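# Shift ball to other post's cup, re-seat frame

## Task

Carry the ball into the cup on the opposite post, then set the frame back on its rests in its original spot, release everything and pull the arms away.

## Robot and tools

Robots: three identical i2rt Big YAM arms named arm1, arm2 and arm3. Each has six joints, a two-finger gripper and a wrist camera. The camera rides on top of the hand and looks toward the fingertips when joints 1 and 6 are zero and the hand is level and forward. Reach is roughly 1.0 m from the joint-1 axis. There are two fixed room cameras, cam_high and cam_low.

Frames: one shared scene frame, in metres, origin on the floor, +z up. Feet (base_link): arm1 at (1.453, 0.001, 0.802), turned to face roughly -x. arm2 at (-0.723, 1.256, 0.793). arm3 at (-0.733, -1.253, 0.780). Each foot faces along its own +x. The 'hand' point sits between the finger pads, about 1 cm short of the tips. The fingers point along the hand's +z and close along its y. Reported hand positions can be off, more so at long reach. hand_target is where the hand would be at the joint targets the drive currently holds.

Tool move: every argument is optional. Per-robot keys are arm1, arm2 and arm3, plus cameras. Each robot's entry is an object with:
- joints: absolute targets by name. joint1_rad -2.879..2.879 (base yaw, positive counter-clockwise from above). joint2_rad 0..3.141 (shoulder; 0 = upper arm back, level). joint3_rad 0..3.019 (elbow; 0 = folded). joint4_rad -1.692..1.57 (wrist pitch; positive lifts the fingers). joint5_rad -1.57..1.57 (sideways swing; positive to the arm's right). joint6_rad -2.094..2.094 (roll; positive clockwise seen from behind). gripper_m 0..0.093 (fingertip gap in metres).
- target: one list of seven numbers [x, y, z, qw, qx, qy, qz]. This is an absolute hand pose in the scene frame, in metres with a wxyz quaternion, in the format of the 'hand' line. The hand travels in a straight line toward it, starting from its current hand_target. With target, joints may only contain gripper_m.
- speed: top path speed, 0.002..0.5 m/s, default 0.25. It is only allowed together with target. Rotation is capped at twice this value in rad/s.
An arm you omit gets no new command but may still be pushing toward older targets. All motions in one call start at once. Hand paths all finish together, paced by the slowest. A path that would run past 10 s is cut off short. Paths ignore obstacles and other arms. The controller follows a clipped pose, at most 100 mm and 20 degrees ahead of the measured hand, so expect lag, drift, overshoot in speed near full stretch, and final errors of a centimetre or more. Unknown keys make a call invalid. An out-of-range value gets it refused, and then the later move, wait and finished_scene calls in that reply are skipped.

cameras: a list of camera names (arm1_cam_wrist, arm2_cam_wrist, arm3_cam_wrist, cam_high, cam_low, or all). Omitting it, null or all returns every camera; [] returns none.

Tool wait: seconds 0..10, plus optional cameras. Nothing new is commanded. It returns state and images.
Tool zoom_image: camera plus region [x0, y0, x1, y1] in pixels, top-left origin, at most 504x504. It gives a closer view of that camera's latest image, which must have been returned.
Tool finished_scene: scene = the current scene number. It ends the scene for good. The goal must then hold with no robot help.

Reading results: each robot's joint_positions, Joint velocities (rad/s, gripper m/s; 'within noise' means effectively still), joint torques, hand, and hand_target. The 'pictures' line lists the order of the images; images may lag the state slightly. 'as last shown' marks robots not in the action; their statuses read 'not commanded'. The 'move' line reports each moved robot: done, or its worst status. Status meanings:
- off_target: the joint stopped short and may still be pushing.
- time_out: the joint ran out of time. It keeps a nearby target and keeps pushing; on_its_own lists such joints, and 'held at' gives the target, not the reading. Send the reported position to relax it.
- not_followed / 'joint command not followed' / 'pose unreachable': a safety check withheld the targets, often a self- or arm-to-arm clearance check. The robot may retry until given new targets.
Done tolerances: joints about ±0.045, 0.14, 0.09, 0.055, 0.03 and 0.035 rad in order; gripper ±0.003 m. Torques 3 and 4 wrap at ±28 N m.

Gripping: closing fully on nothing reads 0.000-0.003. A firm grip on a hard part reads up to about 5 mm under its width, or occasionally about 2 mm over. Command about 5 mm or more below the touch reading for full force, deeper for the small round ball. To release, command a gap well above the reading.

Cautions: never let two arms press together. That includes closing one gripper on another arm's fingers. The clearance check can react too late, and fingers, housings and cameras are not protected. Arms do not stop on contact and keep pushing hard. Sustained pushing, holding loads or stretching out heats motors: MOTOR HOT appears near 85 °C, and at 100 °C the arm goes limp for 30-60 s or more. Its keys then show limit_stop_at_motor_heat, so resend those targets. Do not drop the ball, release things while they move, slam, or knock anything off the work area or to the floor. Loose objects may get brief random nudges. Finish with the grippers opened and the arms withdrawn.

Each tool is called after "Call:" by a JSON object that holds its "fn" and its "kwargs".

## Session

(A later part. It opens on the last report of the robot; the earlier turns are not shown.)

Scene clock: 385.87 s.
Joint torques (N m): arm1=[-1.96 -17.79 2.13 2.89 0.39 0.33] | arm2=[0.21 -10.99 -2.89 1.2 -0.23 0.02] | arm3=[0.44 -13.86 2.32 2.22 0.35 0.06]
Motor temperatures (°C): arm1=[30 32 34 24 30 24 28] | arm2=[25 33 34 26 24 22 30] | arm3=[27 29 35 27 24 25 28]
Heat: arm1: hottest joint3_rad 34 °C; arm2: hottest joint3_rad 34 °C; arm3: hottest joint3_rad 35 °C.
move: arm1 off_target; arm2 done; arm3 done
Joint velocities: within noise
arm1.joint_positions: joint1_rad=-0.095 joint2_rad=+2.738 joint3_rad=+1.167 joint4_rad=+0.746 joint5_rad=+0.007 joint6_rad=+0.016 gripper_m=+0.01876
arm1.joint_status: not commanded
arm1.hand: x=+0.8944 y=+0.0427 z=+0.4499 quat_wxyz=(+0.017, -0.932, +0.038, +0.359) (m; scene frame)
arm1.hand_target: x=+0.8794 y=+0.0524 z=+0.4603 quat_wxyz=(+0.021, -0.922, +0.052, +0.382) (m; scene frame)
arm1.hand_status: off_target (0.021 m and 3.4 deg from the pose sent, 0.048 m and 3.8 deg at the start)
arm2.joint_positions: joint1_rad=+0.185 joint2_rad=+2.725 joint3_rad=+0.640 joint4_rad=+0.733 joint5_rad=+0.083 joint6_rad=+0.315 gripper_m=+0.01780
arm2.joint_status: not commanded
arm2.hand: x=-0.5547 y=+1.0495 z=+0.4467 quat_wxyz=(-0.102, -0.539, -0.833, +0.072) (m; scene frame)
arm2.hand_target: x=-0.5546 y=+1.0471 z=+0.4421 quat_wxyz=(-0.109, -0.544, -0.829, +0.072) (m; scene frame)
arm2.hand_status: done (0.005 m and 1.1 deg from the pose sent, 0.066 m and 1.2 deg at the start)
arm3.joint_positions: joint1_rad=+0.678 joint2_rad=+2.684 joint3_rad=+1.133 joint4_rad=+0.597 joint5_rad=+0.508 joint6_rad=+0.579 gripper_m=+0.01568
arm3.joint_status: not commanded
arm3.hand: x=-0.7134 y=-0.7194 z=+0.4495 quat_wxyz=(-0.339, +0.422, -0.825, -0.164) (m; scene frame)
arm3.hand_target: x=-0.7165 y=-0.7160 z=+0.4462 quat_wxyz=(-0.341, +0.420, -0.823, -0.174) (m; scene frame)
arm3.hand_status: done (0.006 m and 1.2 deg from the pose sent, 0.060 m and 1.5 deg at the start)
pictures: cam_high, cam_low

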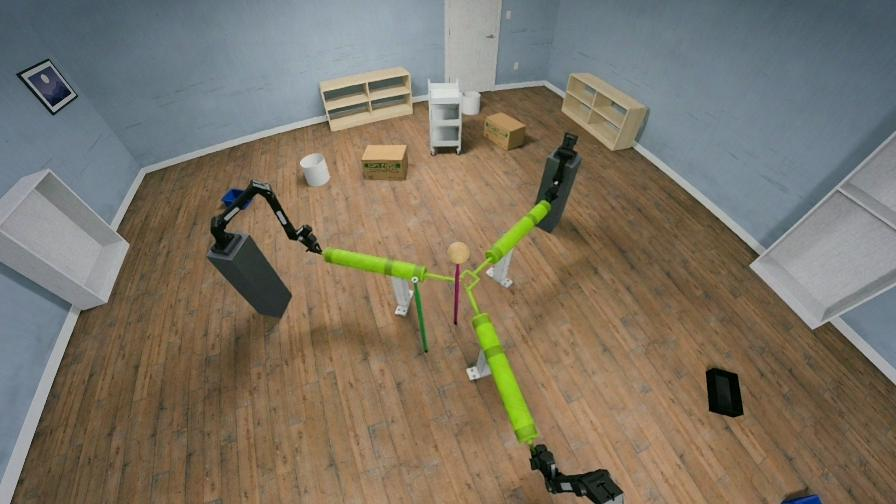

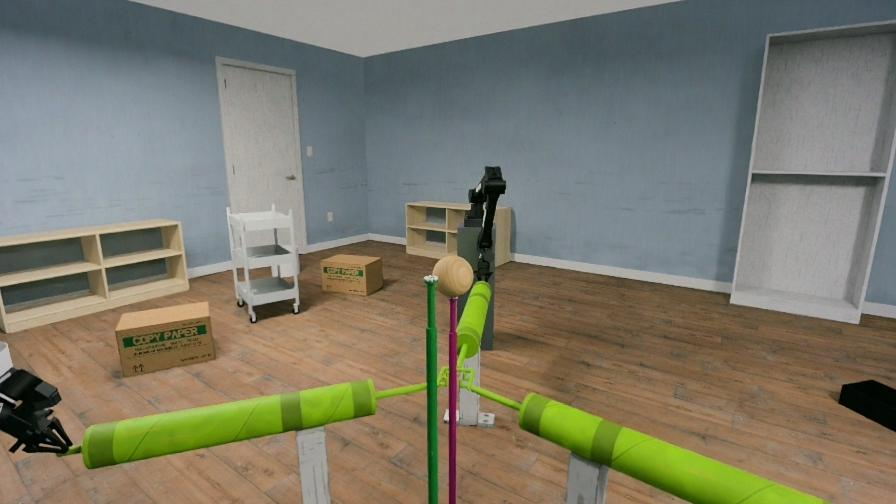

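Call:
{"fn": "move", "kwargs": {"arm1": {"target":[0.881,0.0515,0.454,0.0217,-0.9224,0.0524,0.3821],"speed":0.03}, "arm2": {"target":[-0.5550,1.045,0.437,0.1091,0.5436,0.8291,-0.0716],"speed":0.03}, "arm3": {"target":[-0.715,-0.718,0.440,0.341,-0.4195,0.8232,0.1737],"speed":0.03}, "cameras": []}}

Call:
{"fn": "move", "kwargs": {"arm1": {"joints":{"gripper_m":0.024}}, "arm2": {"joints":{"gripper_m":0.024}}, "arm3": {"joints":{"gripper_m":0.024}}, "cameras": []}}

Call:
{"fn": "move", "kwargs": {"arm1": {"joints":{"gripper_m":0.09}}, "arm2": {"joints":{"gripper_m":0.09}}, "arm3": {"joints":{"gripper_m":0.09}}}}

Scene clock: 393.73 s.
Joint torques (N m): arm1=[-1.79 -16.79 2.65 2.91 0.44 0.34] | arm2=[-0.32 -10.17 -2.11 1.1 -0.21 -0.04] | arm3=[0.21 -12.92 2.73 2.33 0.21 0.03]
Motor temperatures (°C): arm1=[30 32 33 24 30 24 28] | arm2=[25 32 33 26 23 22 30] | arm3=[27 29 34 27 24 25 28]
Heat: arm1: hottest joint3_rad 33 °C; arm2: hottest joint3_rad 33 °C; arm3: hottest joint3_rad 34 °C.
move: arm1 off_target; arm2 done; arm3 done
Joint velocities: within noise
arm1.joint_positions: joint1_rad=-0.095 joint2_rad=+2.740 joint3_rad=+1.167 joint4_rad=+0.756 joint5_rad=+0.008 joint6_rad=+0.016 gripper_m=+0.01876
arm1.joint_status: not commanded
arm1.hand: x=+0.8939 y=+0.0428 z=+0.4500 quat_wxyz=(+0.017, -0.931, +0.038, +0.362) (m; scene frame)
arm1.hand_target: x=+0.8813 y=+0.0515 z=+0.4545 quat_wxyz=(+0.022, -0.922, +0.052, +0.382) (m; scene frame)
arm1.hand_status: off_target (0.016 m and 3.0 deg from the pose sent, 0.017 m and 3.4 deg at the start)
arm2.joint_positions: joint1_rad=+0.183 joint2_rad=+2.727 joint3_rad=+0.642 joint4_rad=+0.736 joint5_rad=+0.081 joint6_rad=+0.314 gripper_m=+0.01780
arm2.joint_status: not commanded
arm2.hand: x=-0.5545 y=+1.0492 z=+0.4460 quat_wxyz=(-0.103, -0.539, -0.833, +0.071) (m; scene frame)
arm2.hand_target: x=-0.5551 y=+1.0452 z=+0.4373 quat_wxyz=(-0.109, -0.544, -0.829, +0.072) (m; scene frame)
arm2.hand_status: done (0.010 m and 1.0 deg from the pose sent, 0.011 m and 1.1 deg at the start)
arm3.joint_positions: joint1_rad=+0.678 joint2_rad=+2.687 joint3_rad=+1.133 joint4_rad=+0.605 joint5_rad=+0.510 joint6_rad=+0.579 gripper_m=+0.01568
arm3.joint_status: not commanded
arm3.hand: x=-0.7132 y=-0.7192 z=+0.4493 quat_wxyz=(-0.341, +0.421, -0.824, -0.166) (m; scene frame)
arm3.hand_target: x=-0.7150 y=-0.7183 z=+0.4403 quat_wxyz=(-0.341, +0.419, -0.823, -0.174) (m; scene frame)
arm3.hand_status: done (0.010 m and 0.9 deg from the pose sent, 0.010 m and 1.2 deg at the start)
pictures: none
No camera images: "cameras" was empty.

Scene clock: 394.43 s.
Joint torques (N m): arm1=[-1.79 -17.2 2.09 2.47 0.24 0.33] | arm2=[0.21 -10.64 -2.86 0.9 -0.13 -0.04] | arm3=[0.15 -13.45 2.4 2.07 0.32 0.03]
Motor temperatures (°C): arm1=[30 32 33 24 30 24 28] | arm2=[25 32 33 26 23 22 30] | arm3=[27 29 34 27 24 25 28]
Heat: arm1: hottest joint3_rad 33 °C; arm2: hottest joint3_rad 33 °C; arm3: hottest joint3_rad 34 °C.
move: arm1 done; arm2 done; arm3 done
Joint velocities: within noise
arm1.joint_positions: joint1_rad=-0.095 joint2_rad=+2.745 joint3_rad=+1.174 joint4_rad=+0.766 joint5_rad=+0.013 joint6_rad=+0.018 gripper_m=+0.02391
arm1.joint_status: all done
arm1.hand: x=+0.8899 y=+0.0440 z=+0.4507 quat_wxyz=(+0.019, -0.928, +0.040, +0.369) (m; scene frame)
arm1.hand_target: x=+0.8814 y=+0.0515 z=+0.4545 quat_wxyz=(+0.022, -0.922, +0.052, +0.382) (m; scene frame)
arm1.hand_status: not commanded
arm2.joint_positions: joint1_rad=+0.177 joint2_rad=+2.732 joint3_rad=+0.653 joint4_rad=+0.743 joint5_rad=+0.079 joint6_rad=+0.314 gripper_m=+0.02392
arm2.joint_status: all done
arm2.hand: x=-0.5511 y=+1.0439 z=+0.4440 quat_wxyz=(-0.110, -0.541, -0.831, +0.072) (m; scene frame)
arm2.hand_target: x=-0.5551 y=+1.0452 z=+0.4374 quat_wxyz=(-0.109, -0.544, -0.829, +0.072) (m; scene frame)
arm2.hand_status: not commanded
arm3.joint_positions: joint1_rad=+0.678 joint2_rad=+2.695 joint3_rad=+1.137 joint4_rad=+0.613 joint5_rad=+0.507 joint6_rad=+0.578 gripper_m=+0.02394
arm3.joint_status: all done
arm3.hand: x=-0.7135 y=-0.7192 z=+0.4468 quat_wxyz=(-0.340, +0.421, -0.824, -0.168) (m; scene frame)
arm3.hand_target: x=-0.7149 y=-0.7183 z=+0.4403 quat_wxyz=(-0.341, +0.419, -0.823, -0.173) (m; scene frame)
arm3.hand_status: not commanded
pictures: none
No camera images: "cameras" was empty.

Scene clock: 395.20 s.
Joint torques (N m): arm1=[-1.79 -17.2 2.09 2.45 0.15 0.32] | arm2=[0.21 -10.7 -2.85 0.87 -0.12 -0.04] | arm3=[0.15 -13.45 2.4 2.04 0.32 0.03]
Motor temperatures (°C): arm1=[30 32 33 24 30 24 27] | arm2=[25 32 33 26 23 22 30] | arm3=[27 29 34 27 24 25 28]
Heat: arm1: hottest joint3_rad 33 °C; arm2: hottest joint3_rad 33 °C; arm3: hottest joint3_rad 34 °C.
move: arm1 done; arm2 done; arm3 done
Joint velocities: within noise
arm1.joint_positions: joint1_rad=-0.095 joint2_rad=+2.745 joint3_rad=+1.174 joint4_rad=+0.767 joint5_rad=+0.015 joint6_rad=+0.019 gripper_m=+0.08979
arm1.joint_status: all done
arm1.hand: x=+0.8896 y=+0.0444 z=+0.4510 quat_wxyz=(+0.020, -0.928, +0.041, +0.369) (m; scene frame)
arm1.hand_target: x=+0.8814 y=+0.0515 z=+0.4545 quat_wxyz=(+0.022, -0.922, +0.052, +0.382) (m; scene frame)
arm1.hand_status: not commanded
arm2.joint_positions: joint1_rad=+0.177 joint2_rad=+2.732 joint3_rad=+0.653 joint4_rad=+0.743 joint5_rad=+0.079 joint6_rad=+0.314 gripper_m=+0.08981
arm2.joint_status: all done
arm2.hand: x=-0.5510 y=+1.0439 z=+0.4440 quat_wxyz=(-0.110, -0.541, -0.831, +0.072) (m; scene frame)
arm2.hand_target: x=-0.5550 y=+1.0452 z=+0.4374 quat_wxyz=(-0.109, -0.544, -0.829, +0.072) (m; scene frame)
arm2.hand_status: not commanded
arm3.joint_positions: joint1_rad=+0.678 joint2_rad=+2.695 joint3_rad=+1.137 joint4_rad=+0.613 joint5_rad=+0.507 joint6_rad=+0.578 gripper_m=+0.08983
arm3.joint_status: all done
arm3.hand: x=-0.7136 y=-0.7191 z=+0.4468 quat_wxyz=(-0.340, +0.421, -0.824, -0.168) (m; scene frame)
arm3.hand_target: x=-0.7150 y=-0.7182 z=+0.4403 quat_wxyz=(-0.341, +0.420, -0.823, -0.174) (m; scene frame)
arm3.hand_status: not commanded
pictures: arm1_cam_wrist, arm2_cam_wrist, arm3_cam_wrist, cam_high, cam_low
camera_calibration:
arm1_cam_wrist: T_world_to_cam=[[0.0997866, 0.994611, 0.0281292, -0.147462], [0.987641, -0.095574, -0.124224, -0.815892], [-0.120866, 0.0401774, -0.991855, 0.677828], [0, 0, 0, 1]] pos_world=[0.902449, 0.0414558, 0.575102]
arm2_cam_wrist: T_world_to_cam=[[-0.916182, -0.400739, 0.00433692, -0.0899315], [-0.374833, 0.860685, 0.344561, -1.25013], [-0.141812, 0.314055, -0.938754, 0.134596], [0, 0, 0, 1]] pos_world=[-0.531896, 0.997658, 0.557488]
arm3_cam_wrist: T_world_to_cam=[[0.812067, -0.58346, 0.0110462, 0.154764], [-0.576129, -0.804588, -0.143924, -0.922023], [0.0928614, 0.110512, -0.989527, 0.71398], [0, 0, 0, 1]] pos_world=[-0.723184, -0.730453, 0.572092]

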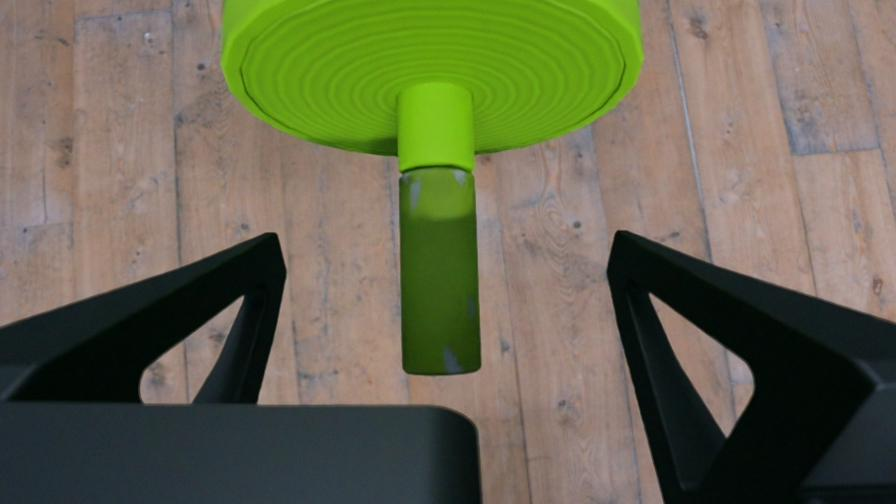

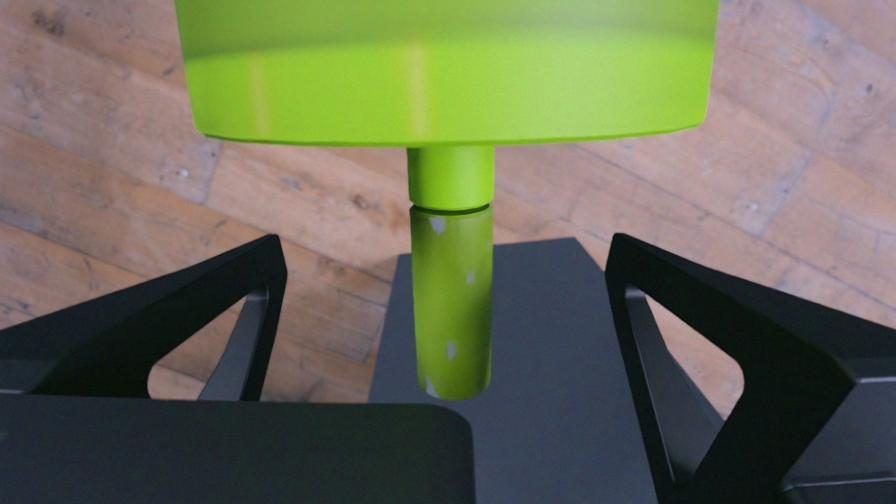

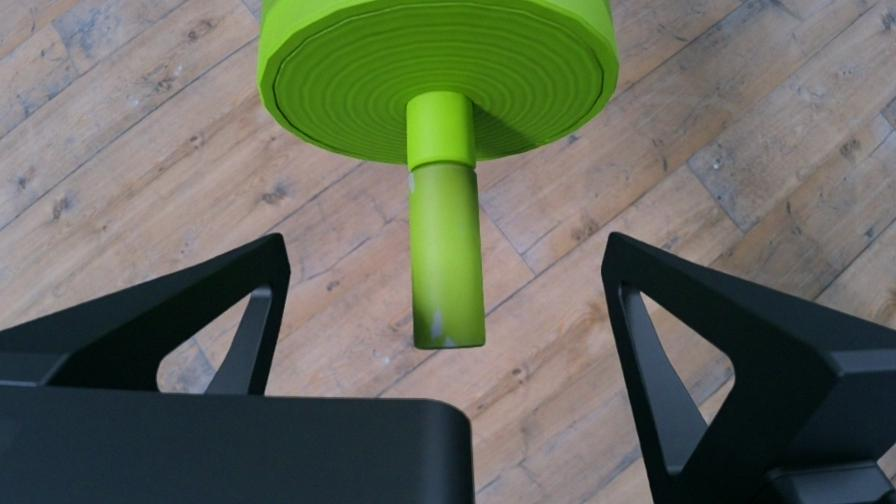

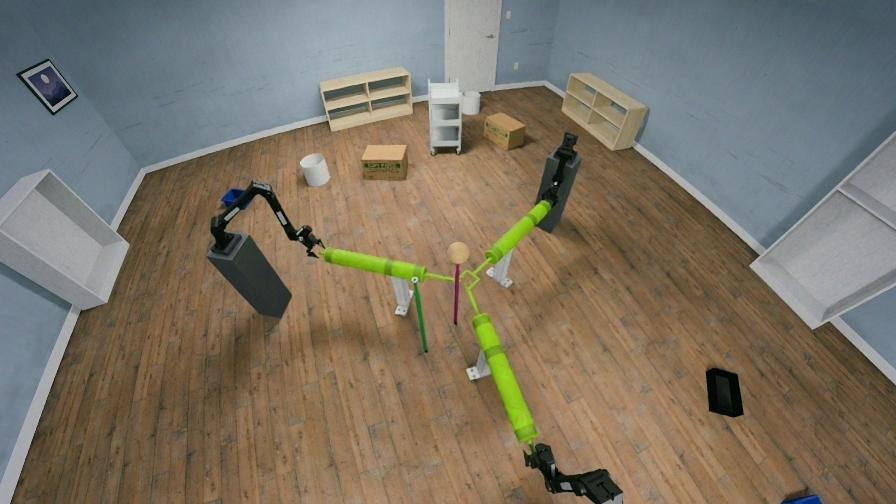

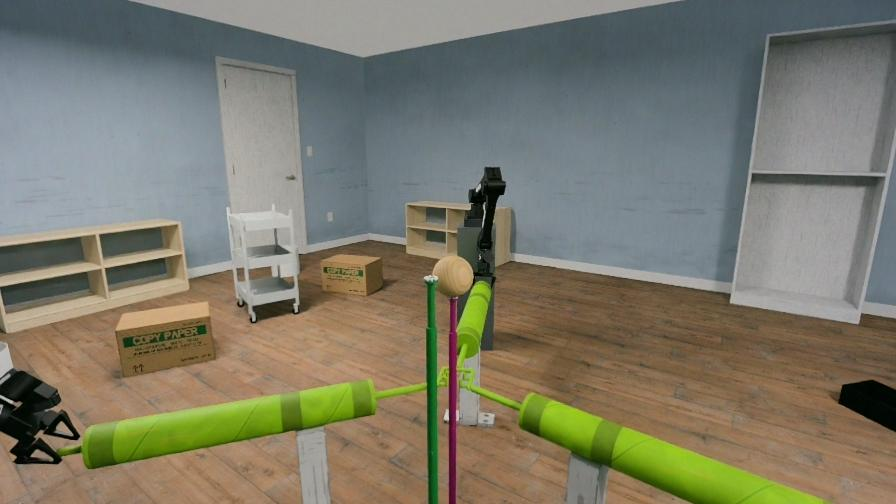

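Back off along approach.

Call:
{"fn": "move", "kwargs": {"arm1": {"target":[0.99,0.04,0.62,0.0217,-0.9224,0.0524,0.3821],"speed":0.15}, "arm2": {"target":[-0.545,1.055,0.63,0.1091,0.5436,0.8291,-0.0716],"speed":0.15}, "arm3": {"target":[-0.74,-0.78,0.62,0.341,-0.4195,0.8232,0.1737],"speed":0.15}}}

Scene clock: 400.43 s.
Joint torques (N m): arm1=[-1.38 -14.56 0.03 2.02 0.16 0.31] | arm2=[2.14 -11.22 -0.61 -0.01 0.04 0.13] | arm3=[0.73 -13.63 2.07 0.96 0.56 0.14]
Motor temperatures (°C): arm1=[29 32 32 24 30 24 27] | arm2=[25 33 33 26 23 22 30] | arm3=[27 29 33 27 24 25 27]
Heat: arm1: hottest joint2_rad 32 °C; arm2: hottest joint2_rad 33 °C; arm3: hottest joint3_rad 33 °C.
move: arm1 done; arm2 done; arm3 done
Joint velocities: within noise
arm1.joint_positions: joint1_rad=-0.095 joint2_rad=+2.288 joint3_rad=+0.634 joint4_rad=+0.859 joint5_rad=+0.019 joint6_rad=+0.022 gripper_m=+0.08987
arm1.joint_status: not commanded
arm1.hand: x=+0.9938 y=+0.0365 z=+0.6117 quat_wxyz=(+0.021, -0.927, +0.043, +0.373) (m; scene frame)
arm1.hand_target: x=+0.9899 y=+0.0400 z=+0.6199 quat_wxyz=(+0.022, -0.922, +0.052, +0.382) (m; scene frame)
arm1.hand_status: done (0.010 m and 1.6 deg from the pose sent, 0.197 m and 2.1 deg at the start)
arm2.joint_positions: joint1_rad=+0.214 joint2_rad=+1.988 joint3_rad=+0.349 joint4_rad=+0.298 joint5_rad=+0.087 joint6_rad=+0.353 gripper_m=+0.08990
arm2.joint_status: not commanded
arm2.hand: x=-0.5462 y=+1.0525 z=+0.6265 quat_wxyz=(-0.109, -0.542, -0.830, +0.072) (m; scene frame)
arm2.hand_target: x=-0.5449 y=+1.0549 z=+0.6299 quat_wxyz=(-0.109, -0.544, -0.829, +0.072) (m; scene frame)
arm2.hand_status: done (0.004 m and 0.2 deg from the pose sent, 0.186 m and 0.4 deg at the start)
arm3.joint_positions: joint1_rad=+0.758 joint2_rad=+2.196 joint3_rad=+0.735 joint4_rad=+0.478 joint5_rad=+0.552 joint6_rad=+0.650 gripper_m=+0.08992
arm3.joint_status: not commanded
arm3.hand: x=-0.7360 y=-0.7824 z=+0.6127 quat_wxyz=(-0.341, +0.422, -0.823, -0.168) (m; scene frame)
arm3.hand_target: x=-0.7401 y=-0.7800 z=+0.6199 quat_wxyz=(-0.341, +0.420, -0.823, -0.174) (m; scene frame)
arm3.hand_status: done (0.009 m and 0.7 deg from the pose sent, 0.186 m and 0.6 deg at the start)
pictures: arm1_cam_wrist, arm2_cam_wrist, arm3_cam_wrist, cam_high, cam_low
camera_calibration:
arm1_cam_wrist: T_world_to_cam=[[0.104456, 0.994128, 0.0282554, -0.159284], [0.986221, -0.0998771, -0.13188, -0.893305], [-0.128284, 0.0416418, -0.990863, 0.856827], [0, 0, 0, 1]] pos_world=[1.00755, 0.0334482, 0.735689]
arm2_cam_wrist: T_world_to_cam=[[-0.917407, -0.39792, 0.00494861, -0.0868458], [-0.37155, 0.860931, 0.347489, -1.31897], [-0.142533, 0.31695, -0.937671, 0.299813], [0, 0, 0, 1]] pos_world=[-0.527004, 1.00596, 0.739884]
arm3_cam_wrist: T_world_to_cam=[[0.813534, -0.581367, 0.0132421, 0.13549], [-0.573825, -0.806255, -0.1438, -0.961792], [0.0942771, 0.109387, -0.989518, 0.887394], [0, 0, 0, 1]] pos_world=[-0.745787, -0.79375, 0.737992]

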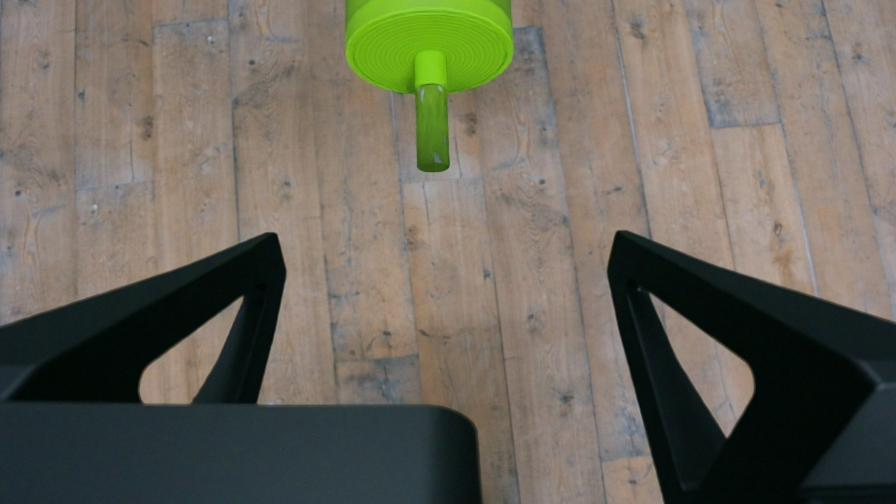

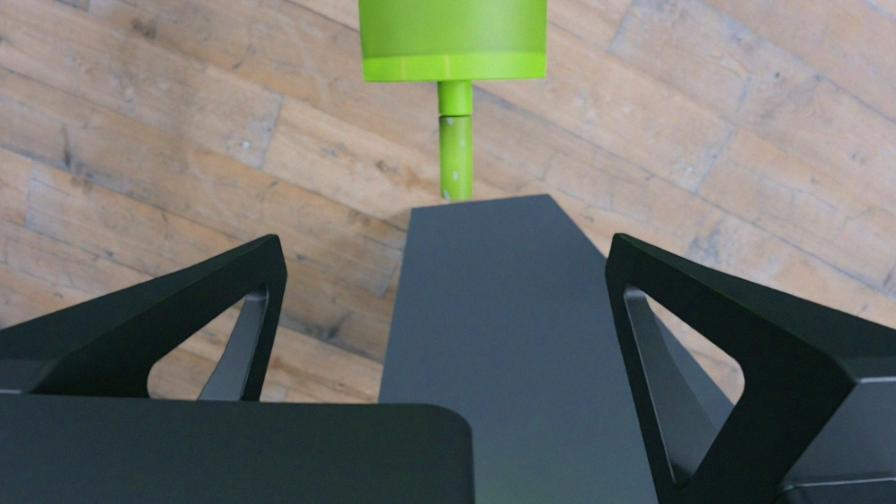

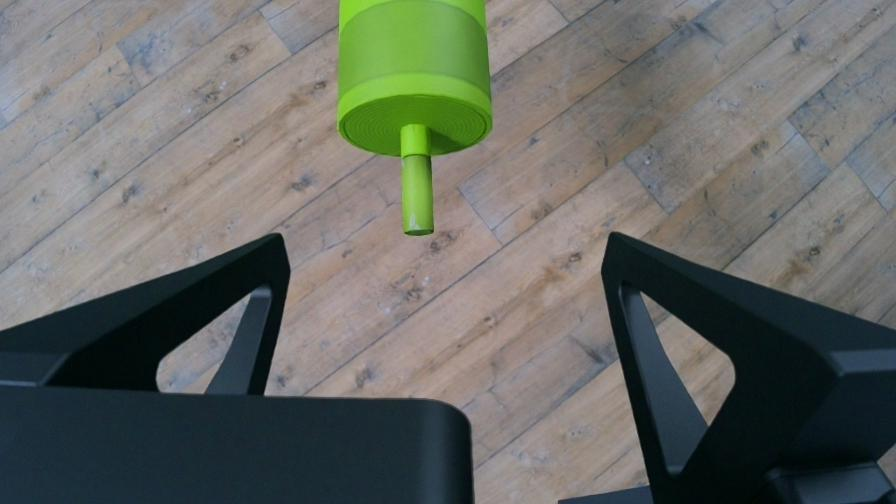

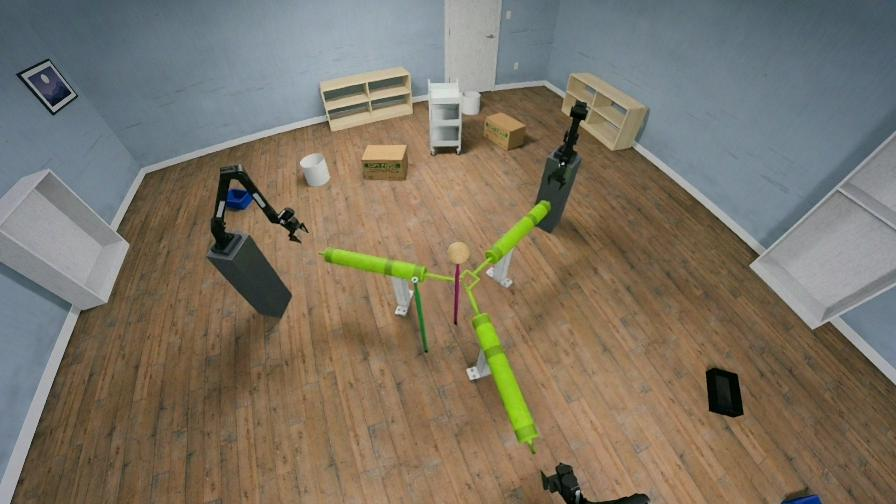

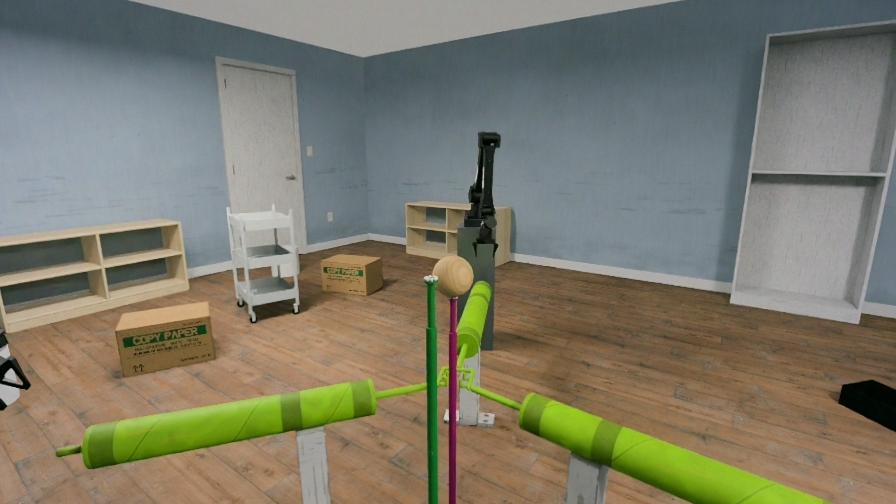

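Call:
{"fn": "finished_scene", "kwargs": {"scene": 2}}

The scene is finished: the task was done.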